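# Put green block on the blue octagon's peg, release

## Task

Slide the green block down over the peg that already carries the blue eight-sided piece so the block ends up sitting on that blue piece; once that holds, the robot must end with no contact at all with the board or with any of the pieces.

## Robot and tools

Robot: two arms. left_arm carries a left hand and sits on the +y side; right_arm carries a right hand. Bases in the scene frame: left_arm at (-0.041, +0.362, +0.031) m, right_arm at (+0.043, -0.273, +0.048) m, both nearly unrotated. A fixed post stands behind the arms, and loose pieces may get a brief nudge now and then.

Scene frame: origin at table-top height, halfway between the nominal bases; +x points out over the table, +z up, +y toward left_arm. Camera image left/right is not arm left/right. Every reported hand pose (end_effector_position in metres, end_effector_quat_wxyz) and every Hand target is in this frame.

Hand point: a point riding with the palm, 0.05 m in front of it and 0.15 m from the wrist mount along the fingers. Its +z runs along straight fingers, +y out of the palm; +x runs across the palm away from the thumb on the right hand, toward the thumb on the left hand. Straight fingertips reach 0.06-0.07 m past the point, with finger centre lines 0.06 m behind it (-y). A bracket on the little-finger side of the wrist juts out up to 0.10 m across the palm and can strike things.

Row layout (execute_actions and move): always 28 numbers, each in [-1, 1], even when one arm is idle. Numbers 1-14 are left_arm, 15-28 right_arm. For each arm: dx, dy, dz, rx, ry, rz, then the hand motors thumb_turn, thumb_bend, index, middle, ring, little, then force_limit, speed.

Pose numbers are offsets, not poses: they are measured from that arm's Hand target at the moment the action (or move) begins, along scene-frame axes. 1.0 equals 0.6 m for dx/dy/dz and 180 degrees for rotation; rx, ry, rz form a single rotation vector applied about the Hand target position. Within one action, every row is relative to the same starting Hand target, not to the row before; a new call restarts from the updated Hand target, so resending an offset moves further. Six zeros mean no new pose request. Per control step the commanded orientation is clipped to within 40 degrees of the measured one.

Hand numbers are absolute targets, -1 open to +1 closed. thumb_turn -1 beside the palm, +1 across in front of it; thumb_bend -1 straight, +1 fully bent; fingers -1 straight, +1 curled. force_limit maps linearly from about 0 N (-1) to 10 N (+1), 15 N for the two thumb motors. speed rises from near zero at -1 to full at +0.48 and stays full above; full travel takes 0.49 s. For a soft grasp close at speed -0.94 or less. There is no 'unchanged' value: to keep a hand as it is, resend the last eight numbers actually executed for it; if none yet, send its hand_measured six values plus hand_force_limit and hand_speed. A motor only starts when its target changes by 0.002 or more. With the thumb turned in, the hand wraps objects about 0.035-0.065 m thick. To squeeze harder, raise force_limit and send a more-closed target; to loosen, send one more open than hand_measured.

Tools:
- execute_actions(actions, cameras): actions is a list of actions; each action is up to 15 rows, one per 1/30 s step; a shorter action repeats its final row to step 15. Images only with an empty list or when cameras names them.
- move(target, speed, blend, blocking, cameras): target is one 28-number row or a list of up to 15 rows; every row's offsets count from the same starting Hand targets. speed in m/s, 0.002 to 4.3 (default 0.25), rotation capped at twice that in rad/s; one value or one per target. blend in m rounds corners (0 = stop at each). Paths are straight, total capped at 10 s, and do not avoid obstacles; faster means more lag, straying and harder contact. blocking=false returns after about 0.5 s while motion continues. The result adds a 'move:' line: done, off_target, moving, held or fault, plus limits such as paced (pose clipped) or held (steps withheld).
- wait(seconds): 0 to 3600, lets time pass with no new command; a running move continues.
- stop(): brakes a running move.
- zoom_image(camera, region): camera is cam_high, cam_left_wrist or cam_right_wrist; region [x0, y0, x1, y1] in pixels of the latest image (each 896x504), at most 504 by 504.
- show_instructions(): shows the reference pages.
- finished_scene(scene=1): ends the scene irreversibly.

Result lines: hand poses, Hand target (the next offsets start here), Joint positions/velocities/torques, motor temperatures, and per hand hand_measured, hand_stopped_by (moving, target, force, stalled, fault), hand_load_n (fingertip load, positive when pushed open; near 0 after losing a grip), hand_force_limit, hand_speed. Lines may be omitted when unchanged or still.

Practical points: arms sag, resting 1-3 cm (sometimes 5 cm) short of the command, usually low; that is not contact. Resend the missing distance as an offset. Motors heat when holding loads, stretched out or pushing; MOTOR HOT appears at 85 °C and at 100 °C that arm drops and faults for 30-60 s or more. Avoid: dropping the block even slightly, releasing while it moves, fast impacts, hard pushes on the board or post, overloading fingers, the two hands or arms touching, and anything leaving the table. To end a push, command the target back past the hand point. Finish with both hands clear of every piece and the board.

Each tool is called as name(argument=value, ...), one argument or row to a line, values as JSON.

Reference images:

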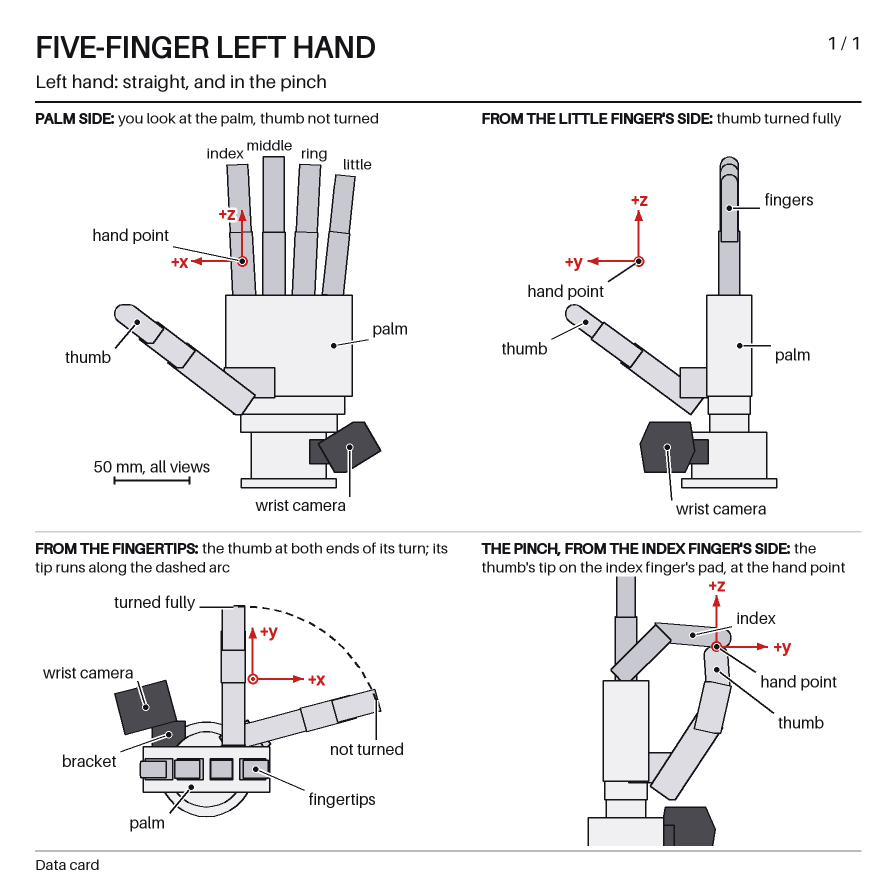

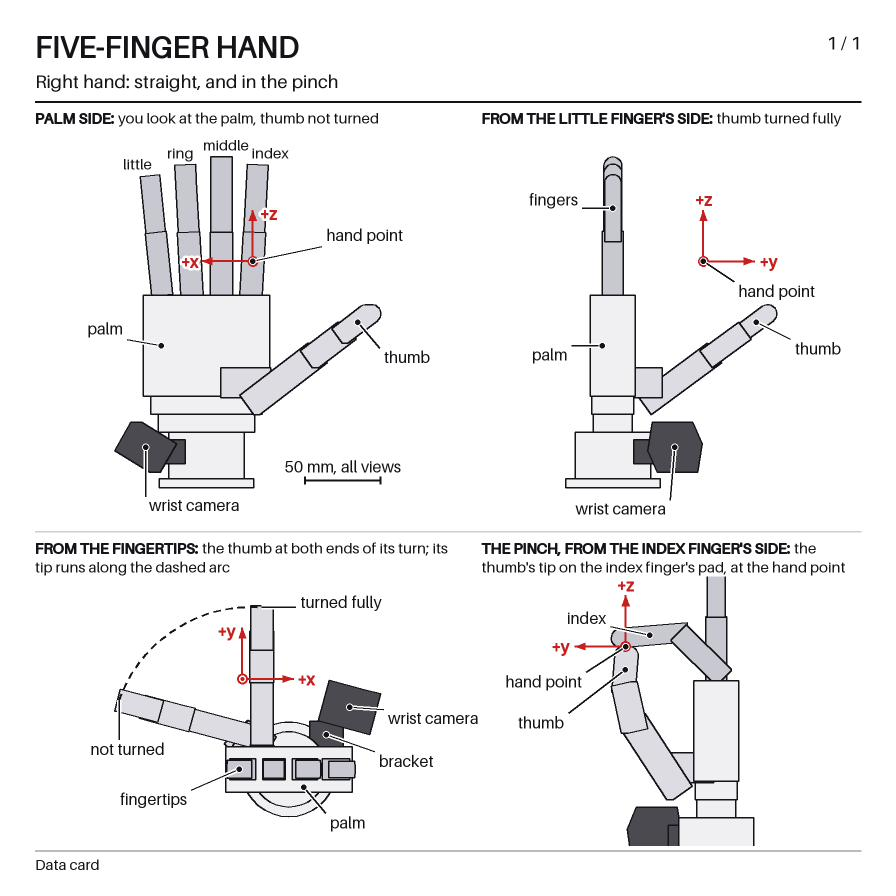

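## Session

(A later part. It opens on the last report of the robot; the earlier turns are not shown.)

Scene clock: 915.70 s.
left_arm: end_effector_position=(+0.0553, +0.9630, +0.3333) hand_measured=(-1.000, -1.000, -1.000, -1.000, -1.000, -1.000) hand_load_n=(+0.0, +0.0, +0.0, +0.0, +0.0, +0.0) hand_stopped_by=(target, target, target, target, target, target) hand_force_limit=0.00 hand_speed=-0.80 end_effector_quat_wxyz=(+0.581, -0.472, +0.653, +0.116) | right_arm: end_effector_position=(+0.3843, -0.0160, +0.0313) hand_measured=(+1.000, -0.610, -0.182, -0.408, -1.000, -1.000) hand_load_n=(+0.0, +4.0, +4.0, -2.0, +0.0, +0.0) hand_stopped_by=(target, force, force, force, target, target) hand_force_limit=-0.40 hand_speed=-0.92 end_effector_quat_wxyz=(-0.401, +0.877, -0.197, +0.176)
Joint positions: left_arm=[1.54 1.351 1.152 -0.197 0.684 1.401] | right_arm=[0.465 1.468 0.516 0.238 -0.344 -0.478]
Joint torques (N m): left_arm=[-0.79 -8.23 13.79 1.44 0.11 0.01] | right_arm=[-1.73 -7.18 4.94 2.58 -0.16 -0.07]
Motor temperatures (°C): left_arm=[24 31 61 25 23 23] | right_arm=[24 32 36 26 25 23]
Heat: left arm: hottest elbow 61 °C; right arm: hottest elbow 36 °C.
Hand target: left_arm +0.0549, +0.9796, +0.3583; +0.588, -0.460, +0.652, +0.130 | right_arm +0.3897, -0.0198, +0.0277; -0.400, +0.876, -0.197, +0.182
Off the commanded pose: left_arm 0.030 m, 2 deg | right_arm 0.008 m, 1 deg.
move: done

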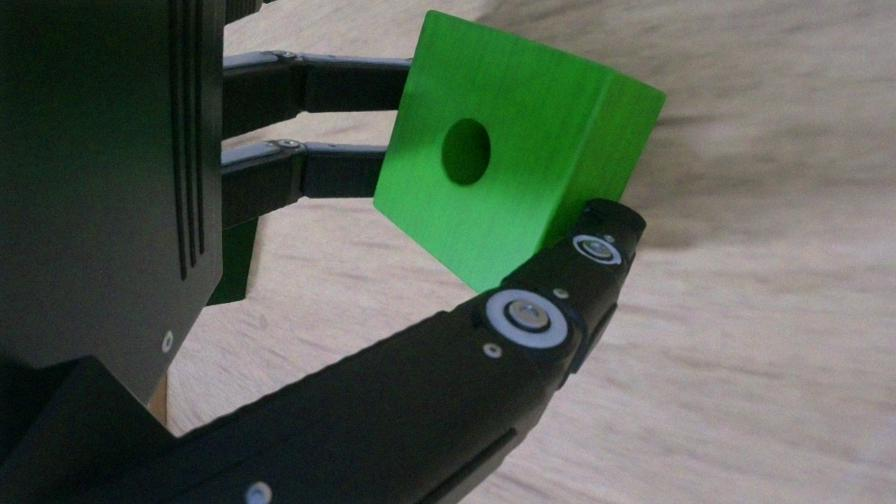

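execute_actions(
  actions=[
    [[0,0,0,0,0,0,-1,-1,-1,-1,-1,-1,0,-0.8,0,0,0.004,0,0,0,1,-0.4,0.1,0.05,-1,-1,-0.4,-0.92]],
    [[0,0,0,0,0,0,-1,-1,-1,-1,-1,-1,0,-0.8,0,0,0,0,0,0,1,-0.68,-0.25,-0.45,-1,-1,-0.4,-0.92]],
    [[0,0,0,0,0,0,-1,-1,-1,-1,-1,-1,0,-0.8,0,0,0,0,0,0,1,-0.68,-0.25,-0.45,-1,-1,-0.4,-0.92]],
    [[0,0,0,0,0,0,-1,-1,-1,-1,-1,-1,0,-0.8,0,0,0,0,0,0,1,-0.68,-0.25,-0.45,-1,-1,-0.4,-0.92]],
  ],
  cameras=["cam_right_wrist"],
)

Scene clock: 928.60 s.
left_arm: end_effector_position=(+0.0553, +0.9630, +0.3333) hand_measured=(-1.000, -1.000, -1.000, -1.000, -1.000, -1.000) hand_load_n=(+0.0, +0.0, +0.0, +0.0, +0.5, +0.0) hand_stopped_by=(target, target, target, target, target, target) hand_force_limit=0.00 hand_speed=-0.80 end_effector_quat_wxyz=(+0.581, -0.472, +0.653, +0.116) | right_arm: end_effector_position=(+0.3844, -0.0161, +0.0313) hand_measured=(+1.000, -0.680, -0.250, -0.450, -1.000, -1.000) hand_load_n=(+0.0, +0.5, +0.0, -0.5, +0.0, +0.0) hand_stopped_by=(target, target, target, target, target, target) hand_force_limit=-0.40 hand_speed=-0.92 end_effector_quat_wxyz=(-0.401, +0.877, -0.197, +0.176)
Joint positions: left_arm=[1.54 1.351 1.152 -0.197 0.684 1.401] | right_arm=[0.465 1.468 0.516 0.238 -0.344 -0.478]
Joint torques (N m): left_arm=[-1.03 -7.53 13.86 1.37 0.14 0.01] | right_arm=[-1.61 -7.77 5 2.14 -0.16 -0.07]
Motor temperatures (°C): left_arm=[24 31 61 25 23 23] | right_arm=[24 31 35 26 25 23]
Heat: left arm: hottest elbow 61 °C; right arm: hottest elbow 35 °C.
Hand target: left_arm +0.0549, +0.9796, +0.3583; +0.588, -0.460, +0.652, +0.130 | right_arm +0.3898, -0.0198, +0.0301; -0.400, +0.876, -0.197, +0.182
Off the commanded pose: left_arm 0.030 m, 2 deg | right_arm 0.007 m, 1 deg.

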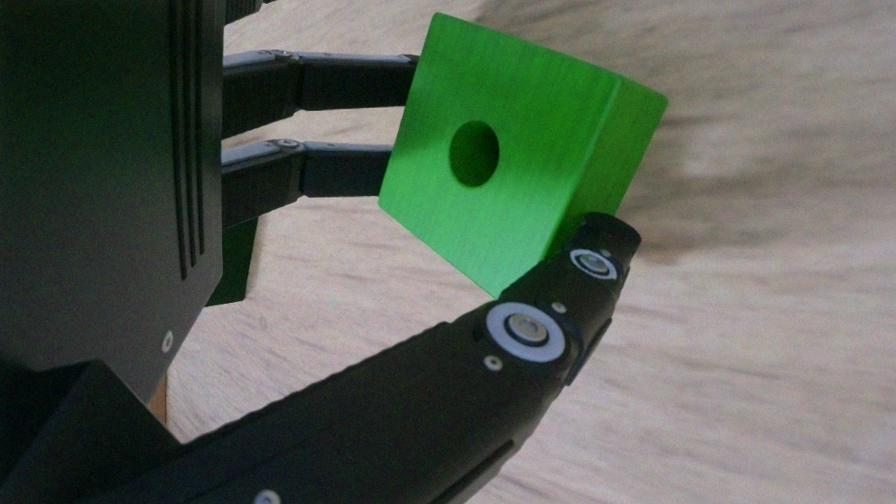

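execute_actions(
  actions=[
    [[0,0,0,0,0,0,-1,-1,-1,-1,-1,-1,0,-0.8,0,0,0,0,0,0,1,-0.95,-0.7,-0.7,-1,-1,-0.4,-0.85]],
    [[0,0,0,0,0,0,-1,-1,-1,-1,-1,-1,0,-0.8,0,0,0,0,0,0,1,-0.95,-0.7,-0.7,-1,-1,-0.4,-0.85]],
    [[0,0,0,0,0,0,-1,-1,-1,-1,-1,-1,0,-0.8,0,0,0,0,0,0,1,-0.95,-0.7,-0.7,-1,-1,-0.4,-0.85]],
  ],
  cameras=["cam_right_wrist"],
)

Scene clock: 937.67 s.
left_arm: end_effector_position=(+0.0553, +0.9630, +0.3333) hand_measured=(-1.000, -1.000, -1.000, -1.000, -1.000, -1.000) hand_load_n=(+0.0, +0.0, +0.0, +0.0, +0.0, +0.0) hand_stopped_by=(target, target, target, target, target, target) hand_force_limit=0.00 hand_speed=-0.80 end_effector_quat_wxyz=(+0.581, -0.472, +0.653, +0.116) | right_arm: end_effector_position=(+0.3844, -0.0161, +0.0313) hand_measured=(+1.000, -0.950, -0.700, -0.700, -1.000, -1.000) hand_load_n=(+0.0, +0.0, +0.0, +0.0, +0.0, +0.0) hand_stopped_by=(target, target, target, target, target, target) hand_force_limit=-0.40 hand_speed=-0.85 end_effector_quat_wxyz=(-0.401, +0.877, -0.197, +0.176)
Joint positions: left_arm=[1.54 1.351 1.152 -0.197 0.684 1.401] | right_arm=[0.465 1.468 0.516 0.238 -0.344 -0.478]
Joint torques (N m): left_arm=[-0.67 -7.77 13.83 1.39 0.13 0.01] | right_arm=[-1.67 -7.77 5 2.14 -0.16 -0.07]
Motor temperatures (°C): left_arm=[24 31 61 25 23 23] | right_arm=[24 31 35 26 25 23]
Heat: left arm: hottest elbow 61 °C; right arm: hottest elbow 35 °C.
Hand target: left_arm +0.0549, +0.9796, +0.3583; +0.588, -0.460, +0.652, +0.130 | right_arm +0.3898, -0.0198, +0.0301; -0.400, +0.876, -0.197, +0.182
Off the commanded pose: left_arm 0.030 m, 2 deg | right_arm 0.007 m, 1 deg.

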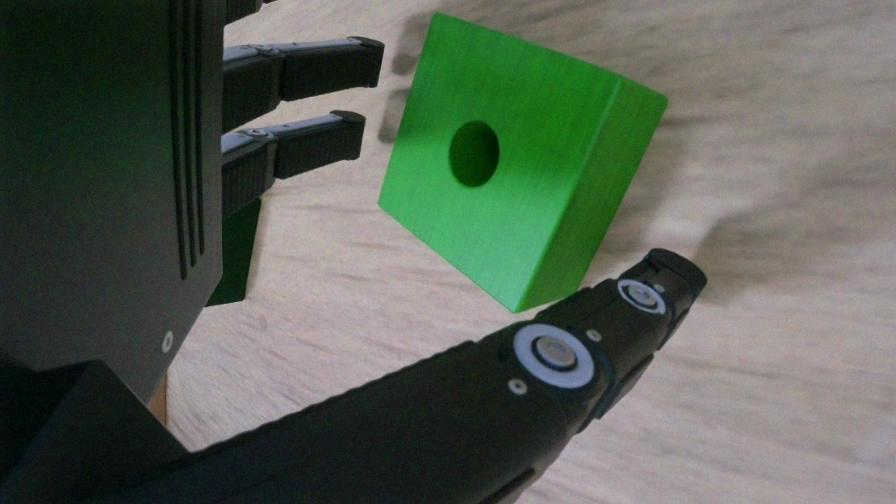

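move(
  target=[
    [0,0,0,0,0,0,-1,-1,-1,-1,-1,-1,0,-0.8,0,0,0.33,0,0,0,1,-0.95,-0.7,-0.7,-1,-1,-0.4,-0.85],
    [0,0,0,0,0,0,-1,-1,-1,-1,-1,-1,0,-0.8,-0.2,-0.2,0.33,0,0,0,1,-0.95,-0.7,-0.7,-1,-1,-0.4,-0.85],
  ],
  speed=0.2,
  blend=0.05,
  cameras=["cam_right_wrist","cam_high"],
)

zoom_image(
  camera="cam_high",
  region=[370, 190, 470, 290],
)

Scene clock: 949.10 s.
left_arm: end_effector_position=(+0.0553, +0.9630, +0.3333) hand_measured=(-1.000, -1.000, -1.000, -1.000, -1.000, -1.000) hand_load_n=(+0.0, +0.0, +0.0, +0.0, +0.0, +0.0) hand_stopped_by=(target, target, target, target, target, target) hand_force_limit=0.00 hand_speed=-0.80 end_effector_quat_wxyz=(+0.581, -0.472, +0.653, +0.116) | right_arm: end_effector_position=(+0.2681, -0.1364, +0.2247) hand_measured=(+1.000, -0.950, -0.700, -0.700, -1.000, -1.000) hand_load_n=(+0.0, +0.0, +0.0, +0.0, +0.0, +0.0) hand_stopped_by=(target, target, target, target, target, target) hand_force_limit=-0.40 hand_speed=-0.85 end_effector_quat_wxyz=(-0.401, +0.877, -0.197, +0.177)
Joint positions: left_arm=[1.54 1.351 1.152 -0.197 0.684 1.401] | right_arm=[0.171 0.584 0.598 -0.825 -0.557 -0.702]
Joint torques (N m): left_arm=[-0.73 -7.88 13.83 1.44 0.1 0] | right_arm=[-1.79 -0.26 8.46 1.22 -0.4 -0.08]
Motor temperatures (°C): left_arm=[24 31 61 25 23 23] | right_arm=[24 30 35 26 25 23]
Heat: left arm: hottest elbow 61 °C; right arm: hottest elbow 35 °C.
Hand target: left_arm +0.0549, +0.9796, +0.3583; +0.588, -0.460, +0.652, +0.130 | right_arm +0.2698, -0.1398, +0.2281; -0.400, +0.876, -0.197, +0.182
Off the commanded pose: left_arm 0.030 m, 2 deg | right_arm 0.005 m, 1 deg.
move: done
Images, in order (width x height): cam_high 896x504, cam_right_wrist 896x504.

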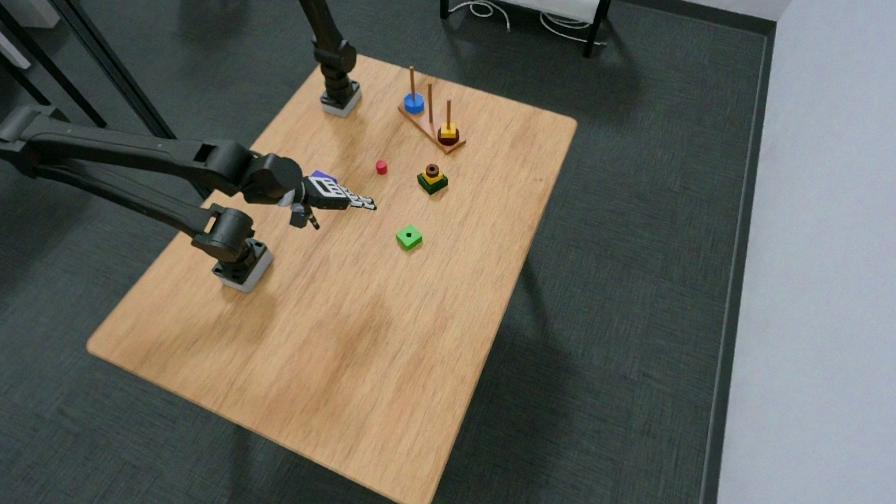

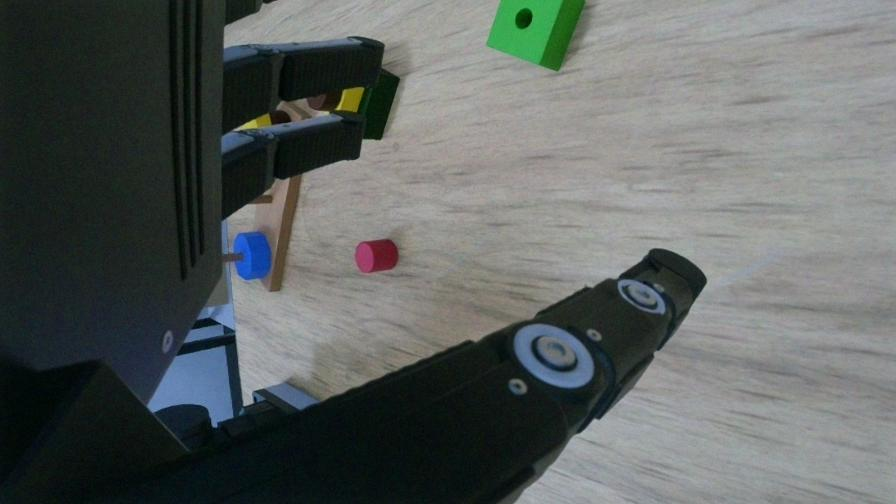

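Scaled by 5.040 from the camera's image (finer frame: 1280x720).

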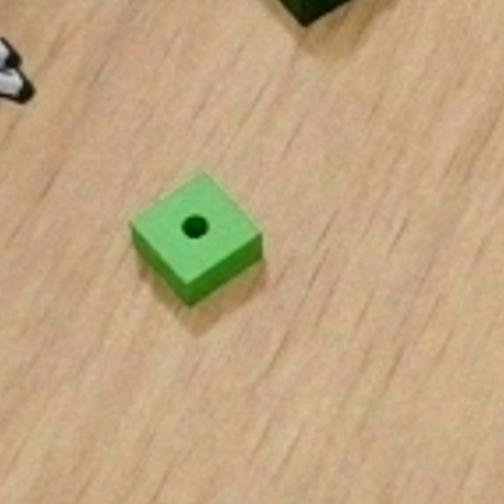

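move(
  target=[
    [0,0,0,0,0,0,-1,-1,-1,-1,-1,-1,0,-0.8,0.199,0.201,-0.13,-0.1547,-0.2872,0.0120,0.65,-0.85,-0.6,-1,-1,-1,-0.4,-0.5],
  ],
  speed=0.2,
  cameras=["cam_right_wrist","cam_high"],
)

Scene clock: 1051.43 s.
left_arm: end_effector_position=(+0.0553, +0.9630, +0.3333) hand_measured=(-1.000, -1.000, -1.000, -1.000, -1.000, -1.000) hand_load_n=(-0.5, +0.0, +0.0, +0.0, +0.0, +0.0) hand_stopped_by=(target, target, target, target, target, target) hand_force_limit=0.00 hand_speed=-0.80 end_effector_quat_wxyz=(+0.581, -0.472, +0.653, +0.116) | right_arm: end_effector_position=(+0.3910, -0.0244, +0.1490) hand_measured=(+0.650, -0.850, -0.600, -1.000, -1.000, -1.000) hand_load_n=(+0.0, +0.5, +0.0, +0.0, +0.0, +0.0) hand_stopped_by=(target, target, target, target, target, target) hand_force_limit=-0.40 hand_speed=-0.50 end_effector_quat_wxyz=(-0.230, +0.785, +0.052, +0.572)
Joint positions: left_arm=[1.54 1.351 1.152 -0.197 0.684 1.401] | right_arm=[0.881 1.231 0.343 0.619 0.446 -1.136]
Joint torques (N m): left_arm=[-0.73 -7.59 13.9 1.42 0.12 0.02] | right_arm=[0.56 -4.78 5.42 2.81 0.28 -0.13]
Motor temperatures (°C): left_arm=[24 31 64 25 23 23] | right_arm=[24 28 39 26 25 23]
Heat: left arm: hottest elbow 64 °C; right arm: hottest elbow 39 °C.
Hand target: left_arm +0.0549, +0.9796, +0.3583; +0.588, -0.460, +0.652, +0.130 | right_arm +0.3893, -0.0192, +0.1502; -0.234, +0.781, +0.059, +0.576
Off the commanded pose: left_arm 0.030 m, 2 deg | right_arm 0.006 m, 1 deg.
move: done
Images, in order (width x height): cam_high 896x504, cam_right_wrist 896x504.

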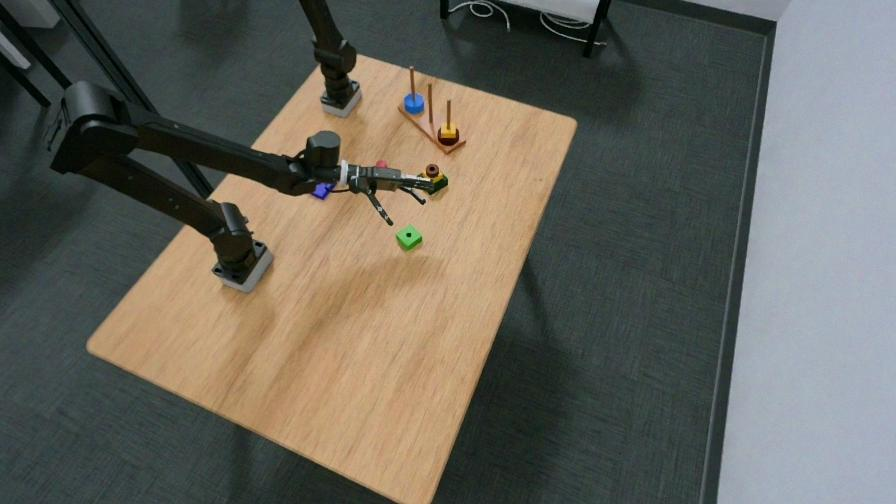

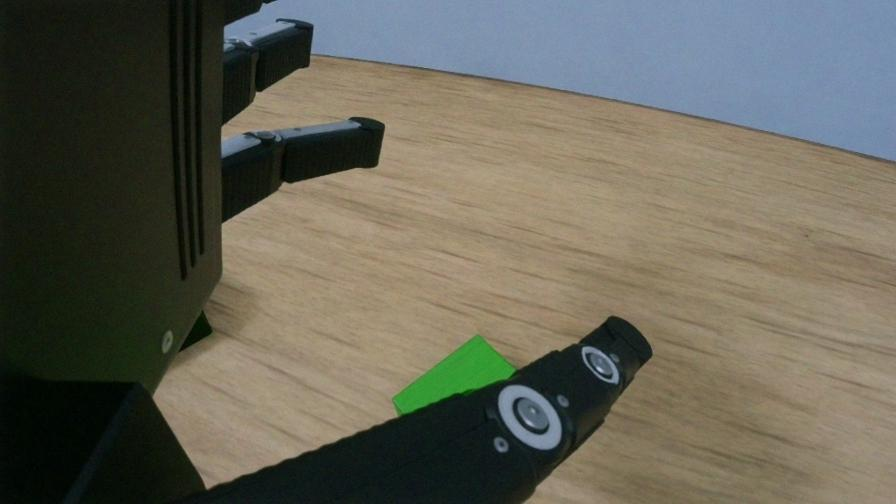

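move(
  target=[
    [0,0,0,0,0,0,-1,-1,-1,-1,-1,-1,0,-0.8,0,0,-0.12,0,0,0,0.65,-0.85,-0.6,-1,-1,-1,-0.4,-0.5],
  ],
  speed=0.12,
  cameras=["cam_right_wrist","cam_high"],
)

zoom_image(
  camera="cam_high",
  region=[340, 150, 460, 270],
)

Scene clock: 1064.80 s.
left_arm: end_effector_position=(+0.0553, +0.9630, +0.3333) hand_measured=(-1.000, -1.000, -1.000, -1.000, -1.000, -1.000) hand_load_n=(+0.0, +0.0, +0.0, +0.0, +0.0, +0.0) hand_stopped_by=(target, target, target, target, target, target) hand_force_limit=0.00 hand_speed=-0.80 end_effector_quat_wxyz=(+0.581, -0.472, +0.653, +0.116) | right_arm: end_effector_position=(+0.3916, -0.0237, +0.0773) hand_measured=(+0.650, -0.850, -0.600, -1.000, -1.000, -1.000) hand_load_n=(+0.0, +0.0, +0.0, +0.0, +0.0, +0.0) hand_stopped_by=(target, target, target, target, target, target) hand_force_limit=-0.40 hand_speed=-0.50 end_effector_quat_wxyz=(-0.230, +0.785, +0.052, +0.573)
Joint positions: left_arm=[1.54 1.351 1.152 -0.197 0.684 1.401] | right_arm=[0.881 1.581 0.297 1.017 0.446 -1.137]
Joint torques (N m): left_arm=[-0.67 -7.53 13.83 1.46 0.12 0.02] | right_arm=[0.56 -6.36 2.84 2.88 0.29 -0.1]
Motor temperatures (°C): left_arm=[24 31 64 25 23 23] | right_arm=[24 28 37 26 25 23]
Heat: left arm: hottest elbow 64 °C; right arm: hottest elbow 37 °C.
Hand target: left_arm +0.0549, +0.9796, +0.3583; +0.588, -0.460, +0.652, +0.130 | right_arm +0.3892, -0.0192, +0.0782; -0.234, +0.781, +0.059, +0.576
Off the commanded pose: left_arm 0.030 m, 2 deg | right_arm 0.005 m, 1 deg.
move: done
Images, in order (width x height): cam_high 896x504, cam_right_wrist 896x504.

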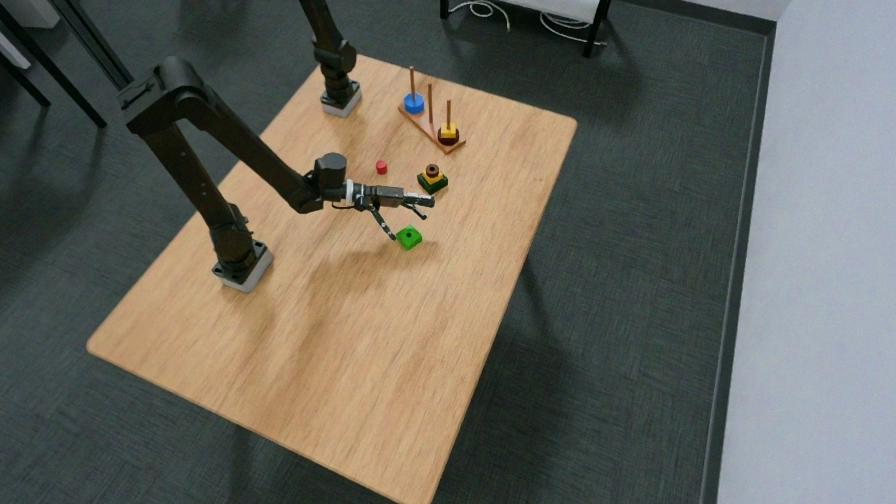

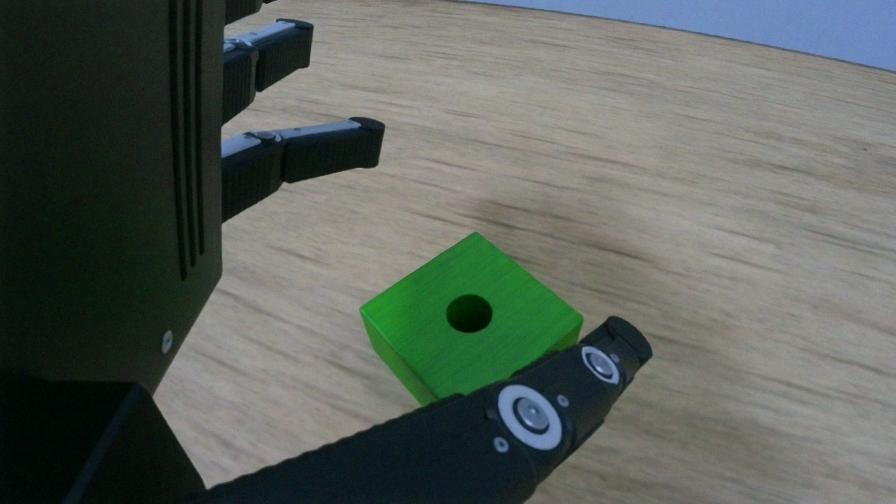

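Scaled by 4.200 from the camera's image (finer frame: 1280x720).

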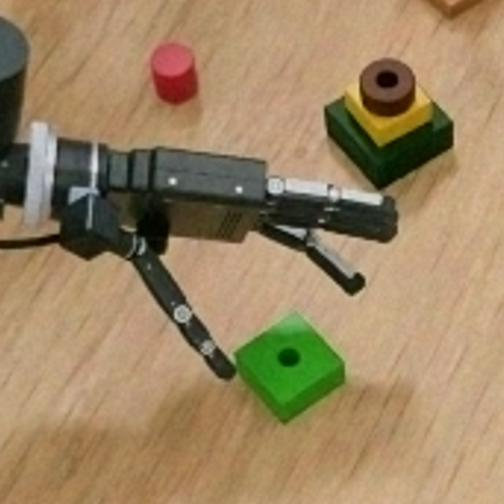

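move(
  target=[
    [0,0,0,0,0,0,-1,-1,-1,-1,-1,-1,0,-0.8,-0.055,0.007,-0.02,0,0,0,0.65,-0.85,-0.6,-1,-1,-1,-0.4,-0.5],
  ],
  speed=0.1,
  cameras=["cam_right_wrist"],
)

Scene clock: 1088.47 s.
left_arm: end_effector_position=(+0.0553, +0.9630, +0.3333) hand_measured=(-1.000, -1.000, -1.000, -1.000, -1.000, -1.000) hand_load_n=(+0.0, +0.0, +0.0, -0.5, +0.0, +0.0) hand_stopped_by=(target, target, target, target, target, target) hand_force_limit=0.00 hand_speed=-0.80 end_effector_quat_wxyz=(+0.581, -0.472, +0.653, +0.116) | right_arm: end_effector_position=(+0.3594, -0.0188, +0.0665) hand_measured=(+0.650, -0.850, -0.600, -1.000, -1.000, -1.000) hand_load_n=(+0.5, +0.0, +0.0, +0.0, +0.0, +0.0) hand_stopped_by=(target, target, target, target, target, target) hand_force_limit=-0.40 hand_speed=-0.50 end_effector_quat_wxyz=(-0.225, +0.784, +0.061, +0.575)
Joint positions: left_arm=[1.54 1.351 1.152 -0.197 0.684 1.401] | right_arm=[0.994 1.623 0.258 1.083 0.553 -1.124]
Joint torques (N m): left_arm=[-1.08 -7.65 13.86 1.4 0.11 0.02] | right_arm=[0.5 -6.24 2.15 2.71 0.33 0.1]
Motor temperatures (°C): left_arm=[24 31 65 25 23 23] | right_arm=[24 28 35 26 25 23]
Heat: left arm: hottest elbow 65 °C; right arm: hottest elbow 35 °C.
Hand target: left_arm +0.0549, +0.9796, +0.3583; +0.588, -0.460, +0.652, +0.130 | right_arm +0.3561, -0.0149, +0.0661; -0.234, +0.782, +0.059, +0.575
Off the commanded pose: left_arm 0.030 m, 2 deg | right_arm 0.005 m, 1 deg.
move: done

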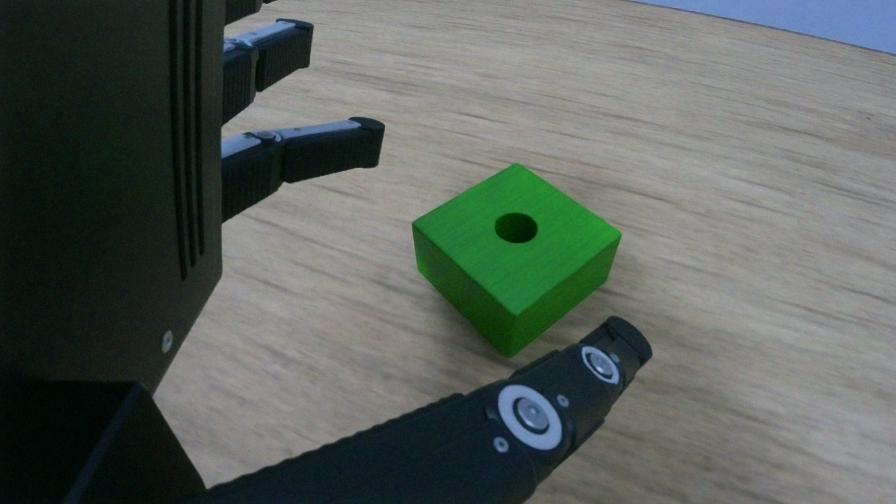

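move(
  target=[
    [0,0,0,0,0,0,-1,-1,-1,-1,-1,-1,0,-0.8,-0.008,-0.005,-0.035,0,0,0,0.65,-0.85,-0.6,-1,-1,-1,-0.4,-0.5],
  ],
  speed=0.06,
  cameras=["cam_right_wrist","cam_high"],
)

zoom_image(
  camera="cam_high",
  region=[340, 170, 460, 290],
)

Scene clock: 1105.13 s.
left_arm: end_effector_position=(+0.0553, +0.9630, +0.3333) hand_measured=(-1.000, -1.000, -1.000, -1.000, -1.000, -1.000) hand_load_n=(-0.5, +0.0, +0.0, +0.0, +0.0, +0.0) hand_stopped_by=(target, target, target, target, target, target) hand_force_limit=0.00 hand_speed=-0.80 end_effector_quat_wxyz=(+0.581, -0.472, +0.653, +0.116) | right_arm: end_effector_position=(+0.3551, -0.0217, +0.0454) hand_measured=(+0.650, -0.850, -0.600, -1.000, -1.000, -1.000) hand_load_n=(+0.5, +0.0, +0.0, +0.0, +0.0, +0.0) hand_stopped_by=(target, target, target, target, target, target) hand_force_limit=-0.40 hand_speed=-0.50 end_effector_quat_wxyz=(-0.225, +0.784, +0.059, +0.575)
Joint positions: left_arm=[1.54 1.351 1.152 -0.197 0.684 1.401] | right_arm=[1.003 1.749 0.249 1.216 0.563 -1.119]
Joint torques (N m): left_arm=[-0.97 -7.71 13.85 1.46 0.11 0.02] | right_arm=[0.62 -7.47 1.16 2.8 0.33 0.09]
Motor temperatures (°C): left_arm=[24 31 65 25 23 23] | right_arm=[24 28 33 26 25 23]
Heat: left arm: hottest elbow 65 °C; right arm: hottest elbow 33 °C.
Hand target: left_arm +0.0549, +0.9796, +0.3583; +0.588, -0.460, +0.652, +0.130 | right_arm +0.3513, -0.0179, +0.0451; -0.234, +0.782, +0.059, +0.575
Off the commanded pose: left_arm 0.030 m, 2 deg | right_arm 0.005 m, 1 deg.
move: done
Images, in order (width x height): cam_high 896x504, cam_right_wrist 896x504.

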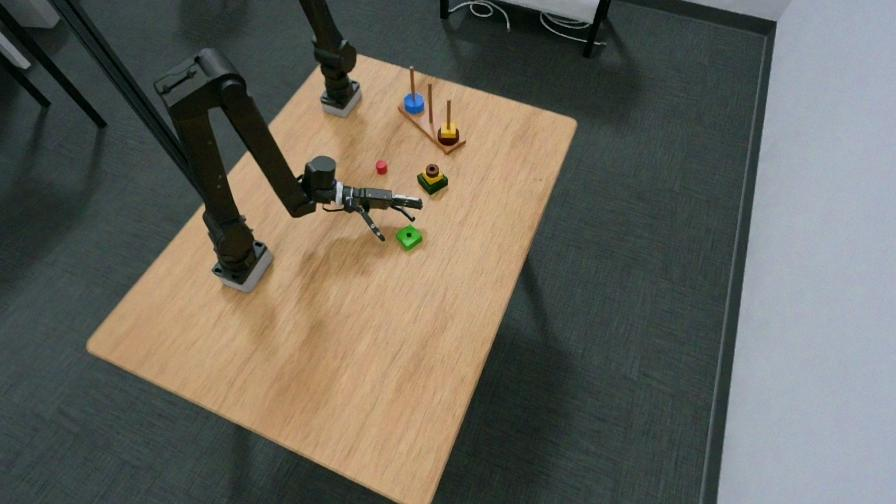

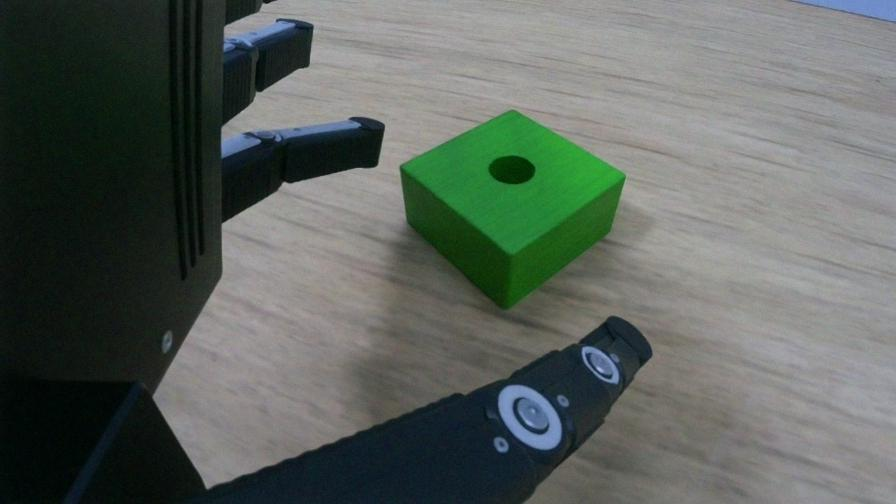

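Scaled by 4.200 from the camera's image (finer frame: 1280x720).

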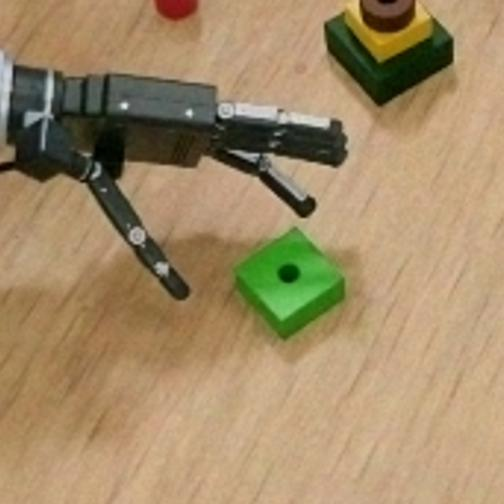

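move(
  target=[
    [0,0,0,0,0,0,-1,-1,-1,-1,-1,-1,0,-0.8,0.03,0.003,-0.005,0,0,0,0.65,-0.85,-0.6,-1,-1,-1,-0.4,-0.5],
  ],
  speed=0.06,
  cameras=["cam_right_wrist","cam_high"],
)

zoom_image(
  camera="cam_high",
  region=[370, 200, 430, 260],
)

Scene clock: 1165.00 s.
left_arm: end_effector_position=(+0.0553, +0.9630, +0.3333) hand_measured=(-1.000, -1.000, -1.000, -1.000, -1.000, -1.000) hand_load_n=(+0.0, +0.0, +0.0, +0.0, +0.0, +0.0) hand_stopped_by=(target, target, target, target, target, target) hand_force_limit=0.00 hand_speed=-0.80 end_effector_quat_wxyz=(+0.581, -0.472, +0.653, +0.116) | right_arm: end_effector_position=(+0.3615, -0.0193, +0.0381) hand_measured=(+0.650, -0.850, -0.600, -1.000, -1.000, -1.000) hand_load_n=(+0.5, +0.0, +0.0, +0.0, +0.0, +0.0) hand_stopped_by=(target, target, target, target, target, target) hand_force_limit=-0.40 hand_speed=-0.50 end_effector_quat_wxyz=(-0.231, +0.788, +0.064, +0.567)
Joint positions: left_arm=[1.54 1.351 1.152 -0.197 0.684 1.401] | right_arm=[0.973 1.775 0.261 1.222 0.515 -1.119]
Joint torques (N m): left_arm=[-1.03 -7.77 13.83 1.44 0.15 0.03] | right_arm=[-1.67 -7.3 2.4 2.78 0.13 -0.08]
Motor temperatures (°C): left_arm=[24 31 66 25 22 23] | right_arm=[24 28 30 27 25 23]
Heat: left arm: hottest elbow 66 °C; right arm: hottest elbow 30 °C.
Hand target: left_arm +0.0549, +0.9796, +0.3583; +0.588, -0.460, +0.652, +0.130 | right_arm +0.3694, -0.0161, +0.0422; -0.234, +0.781, +0.059, +0.576
Off the commanded pose: left_arm 0.030 m, 2 deg | right_arm 0.009 m, 1 deg.
move: done
Images, in order (width x height): cam_high 896x504, cam_right_wrist 896x504.

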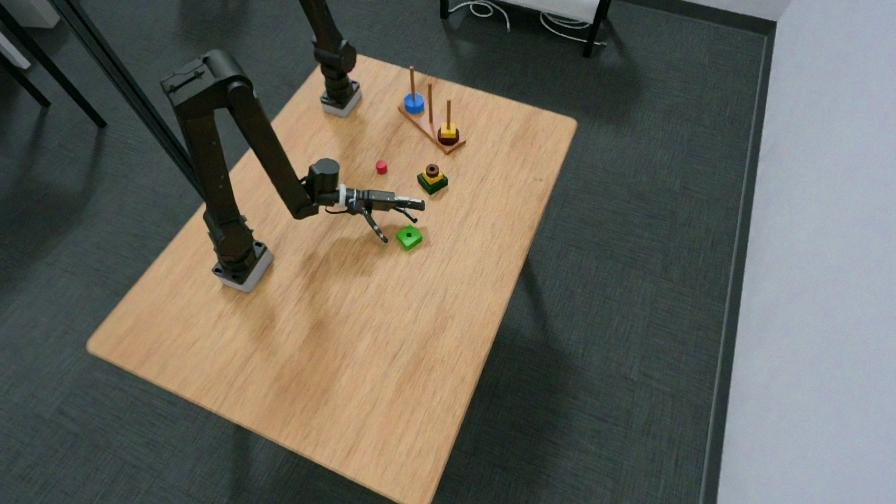

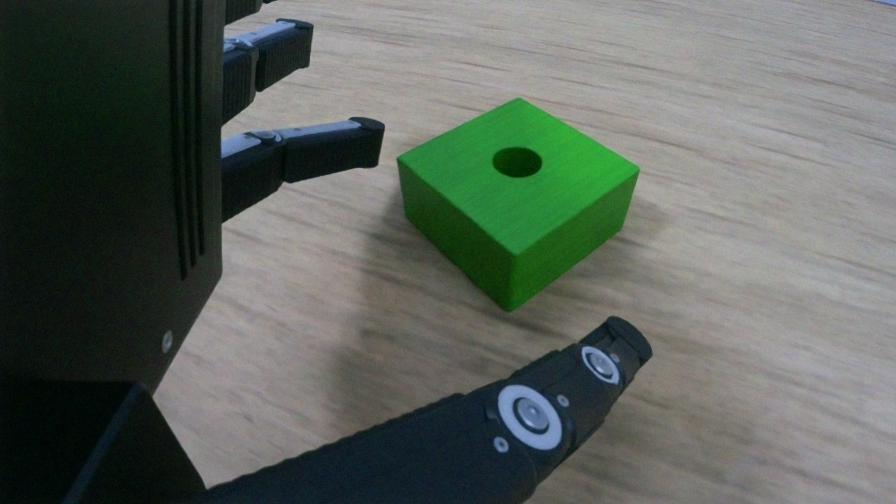

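Scaled by 8.400 from the camera's image (finer frame: 1280x720).

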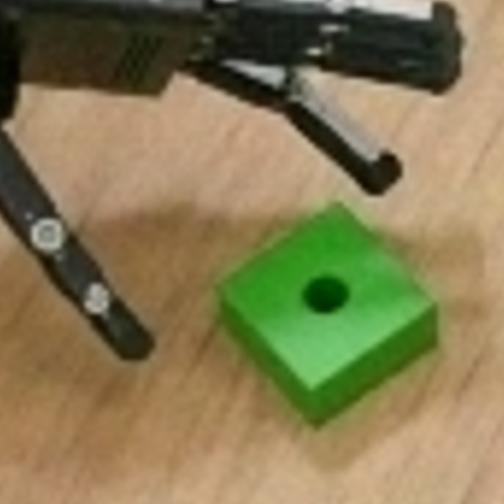

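move(
  target=[
    [0,0,0,0,0,0,-1,-1,-1,-1,-1,-1,0,-0.8,0.03,-0.008,0.0,0,0,0,0.65,-0.85,-0.6,-1,-1,-1,-0.4,-0.5],
  ],
  speed=0.06,
  cameras=["cam_right_wrist","cam_high"],
)

zoom_image(
  camera="cam_high",
  region=[370, 200, 430, 260],
)

Scene clock: 1185.17 s.
left_arm: end_effector_position=(+0.0553, +0.9630, +0.3333) hand_measured=(-1.000, -1.000, -1.000, -1.000, -1.000, -1.000) hand_load_n=(+0.0, +0.0, +0.0, +0.0, +0.0, +0.0) hand_stopped_by=(target, target, target, target, target, target) hand_force_limit=0.00 hand_speed=-0.80 end_effector_quat_wxyz=(+0.581, -0.472, +0.653, +0.116) | right_arm: end_effector_position=(+0.3789, -0.0238, +0.0378) hand_measured=(+0.650, -0.850, -0.600, -1.000, -1.000, -1.000) hand_load_n=(+0.0, -0.5, +0.0, +0.0, +0.0, +0.0) hand_stopped_by=(target, target, target, target, target, target) hand_force_limit=-0.40 hand_speed=-0.50 end_effector_quat_wxyz=(-0.232, +0.788, +0.063, +0.567)
Joint positions: left_arm=[1.54 1.351 1.152 -0.197 0.684 1.401] | right_arm=[0.908 1.781 0.277 1.222 0.452 -1.136]
Joint torques (N m): left_arm=[-1.08 -7.77 13.86 1.44 0.12 0] | right_arm=[-1.61 -7.59 2.55 2.71 0.13 -0.09]
Motor temperatures (°C): left_arm=[24 31 67 25 22 23] | right_arm=[24 28 30 27 25 23]
Heat: left arm: hottest elbow 67 °C; right arm: hottest elbow 30 °C.
Hand target: left_arm +0.0549, +0.9796, +0.3583; +0.588, -0.460, +0.652, +0.130 | right_arm +0.3874, -0.0211, +0.0421; -0.234, +0.782, +0.059, +0.575
Off the commanded pose: left_arm 0.030 m, 2 deg | right_arm 0.010 m, 1 deg.
move: done
Images, in order (width x height): cam_high 896x504, cam_right_wrist 896x504.

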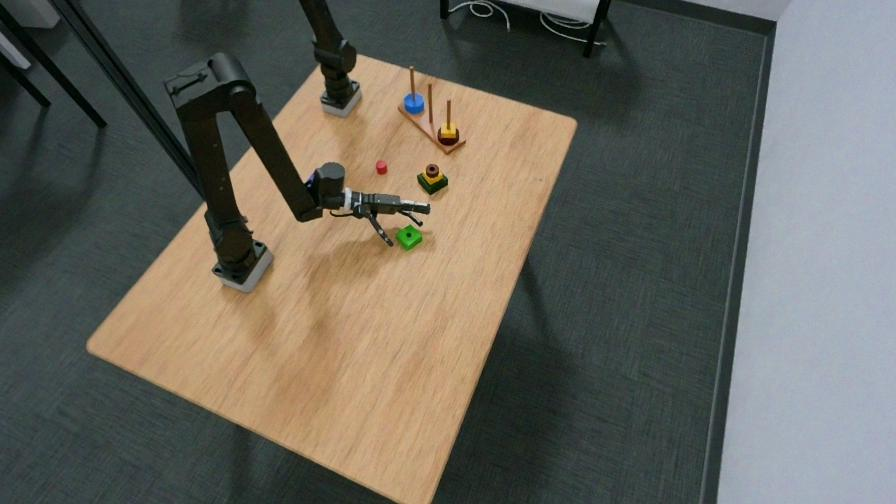

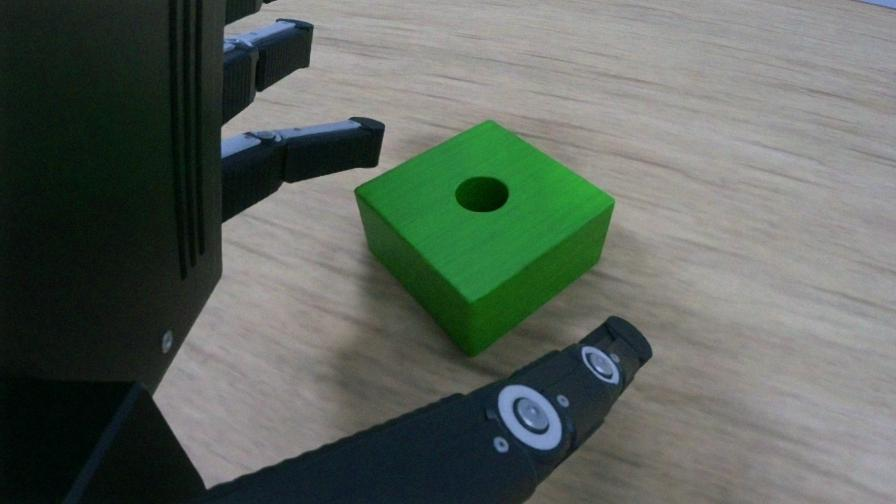

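Scaled by 8.400 from the camera's image (finer frame: 1280x720).

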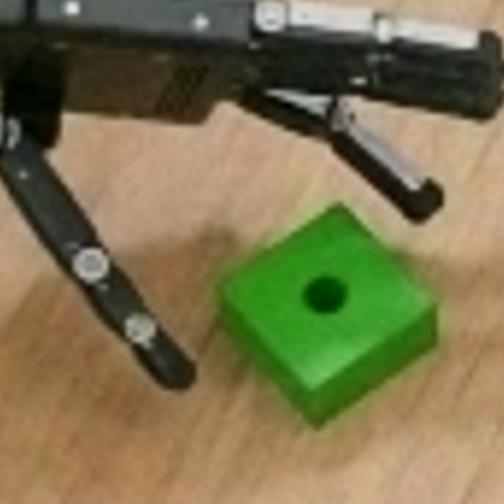

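move(
  target=[
    [0,0,0,0,0,0,-1,-1,-1,-1,-1,-1,0,-0.8,0.007,-0.004,0.0,0,0,0,0.65,-0.7,-0.35,-1,-1,-1,-0.5,-0.8],
  ],
  speed=0.06,
  cameras=["cam_right_wrist","cam_high"],
)

zoom_image(
  camera="cam_high",
  region=[370, 200, 430, 260],
)

Scene clock: 1195.90 s.
left_arm: end_effector_position=(+0.0553, +0.9630, +0.3333) hand_measured=(-1.000, -1.000, -1.000, -1.000, -1.000, -1.000) hand_load_n=(+0.0, +0.0, +0.0, +0.0, +0.0, +0.0) hand_stopped_by=(target, target, target, target, target, target) hand_force_limit=0.00 hand_speed=-0.80 end_effector_quat_wxyz=(+0.581, -0.472, +0.653, +0.116) | right_arm: end_effector_position=(+0.3823, -0.0266, +0.0372) hand_measured=(+0.650, -0.700, -0.350, -1.000, -1.000, -1.000) hand_load_n=(+0.5, +0.0, +0.5, +0.0, -0.5, +0.0) hand_stopped_by=(target, target, target, target, target, target) hand_force_limit=-0.50 hand_speed=-0.80 end_effector_quat_wxyz=(-0.231, +0.789, +0.063, +0.566)
Joint positions: left_arm=[1.54 1.351 1.152 -0.197 0.684 1.401] | right_arm=[0.891 1.782 0.277 1.222 0.435 -1.142]
Joint torques (N m): left_arm=[-0.91 -7.53 13.81 1.48 0.11 0.03] | right_arm=[-1.73 -7.53 2.69 2.78 0.11 -0.1]
Motor temperatures (°C): left_arm=[24 31 67 25 22 23] | right_arm=[24 28 30 27 25 23]
Heat: left arm: hottest elbow 67 °C; right arm: hottest elbow 30 °C.
Hand target: left_arm +0.0549, +0.9796, +0.3583; +0.588, -0.460, +0.652, +0.130 | right_arm +0.3916, -0.0235, +0.0422; -0.234, +0.781, +0.059, +0.576
Off the commanded pose: left_arm 0.030 m, 2 deg | right_arm 0.011 m, 2 deg.
move: off_target (right_arm)
Images, in order (width x height): cam_high 896x504, cam_right_wrist 896x504.

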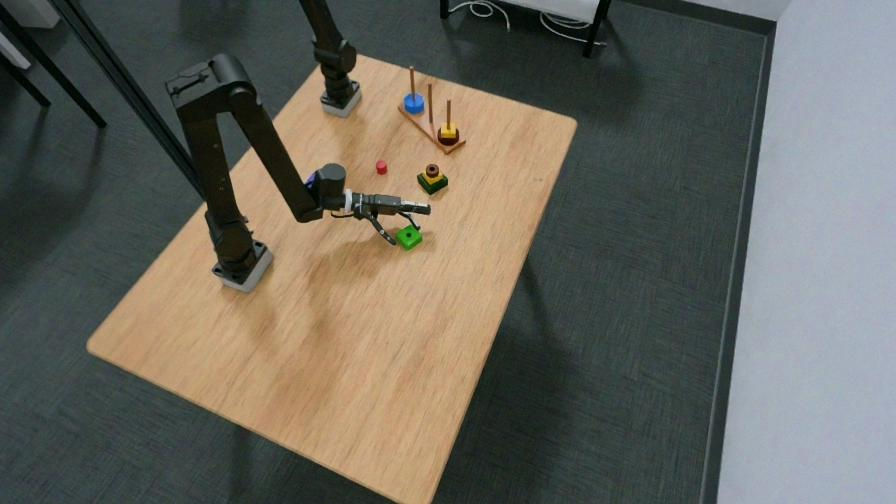

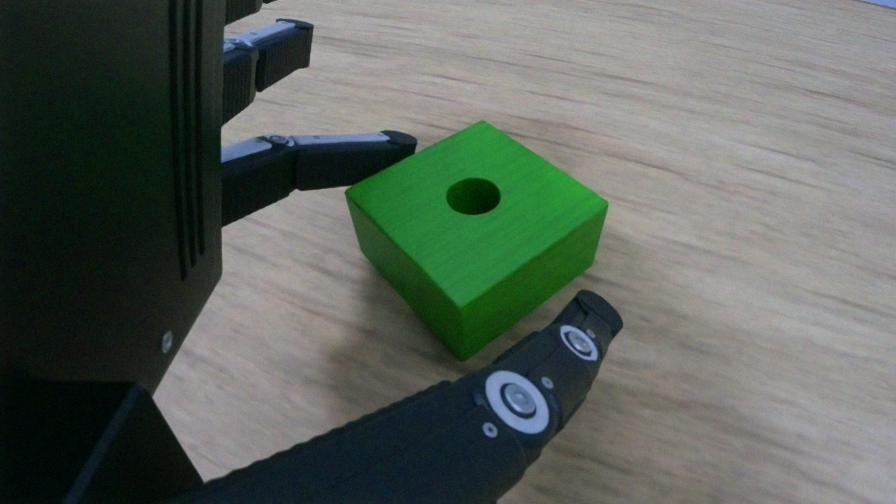

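Scaled by 8.400 from the camera's image (finer frame: 1280x720).

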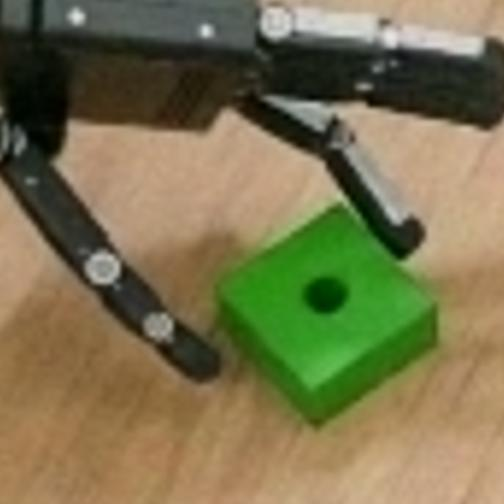

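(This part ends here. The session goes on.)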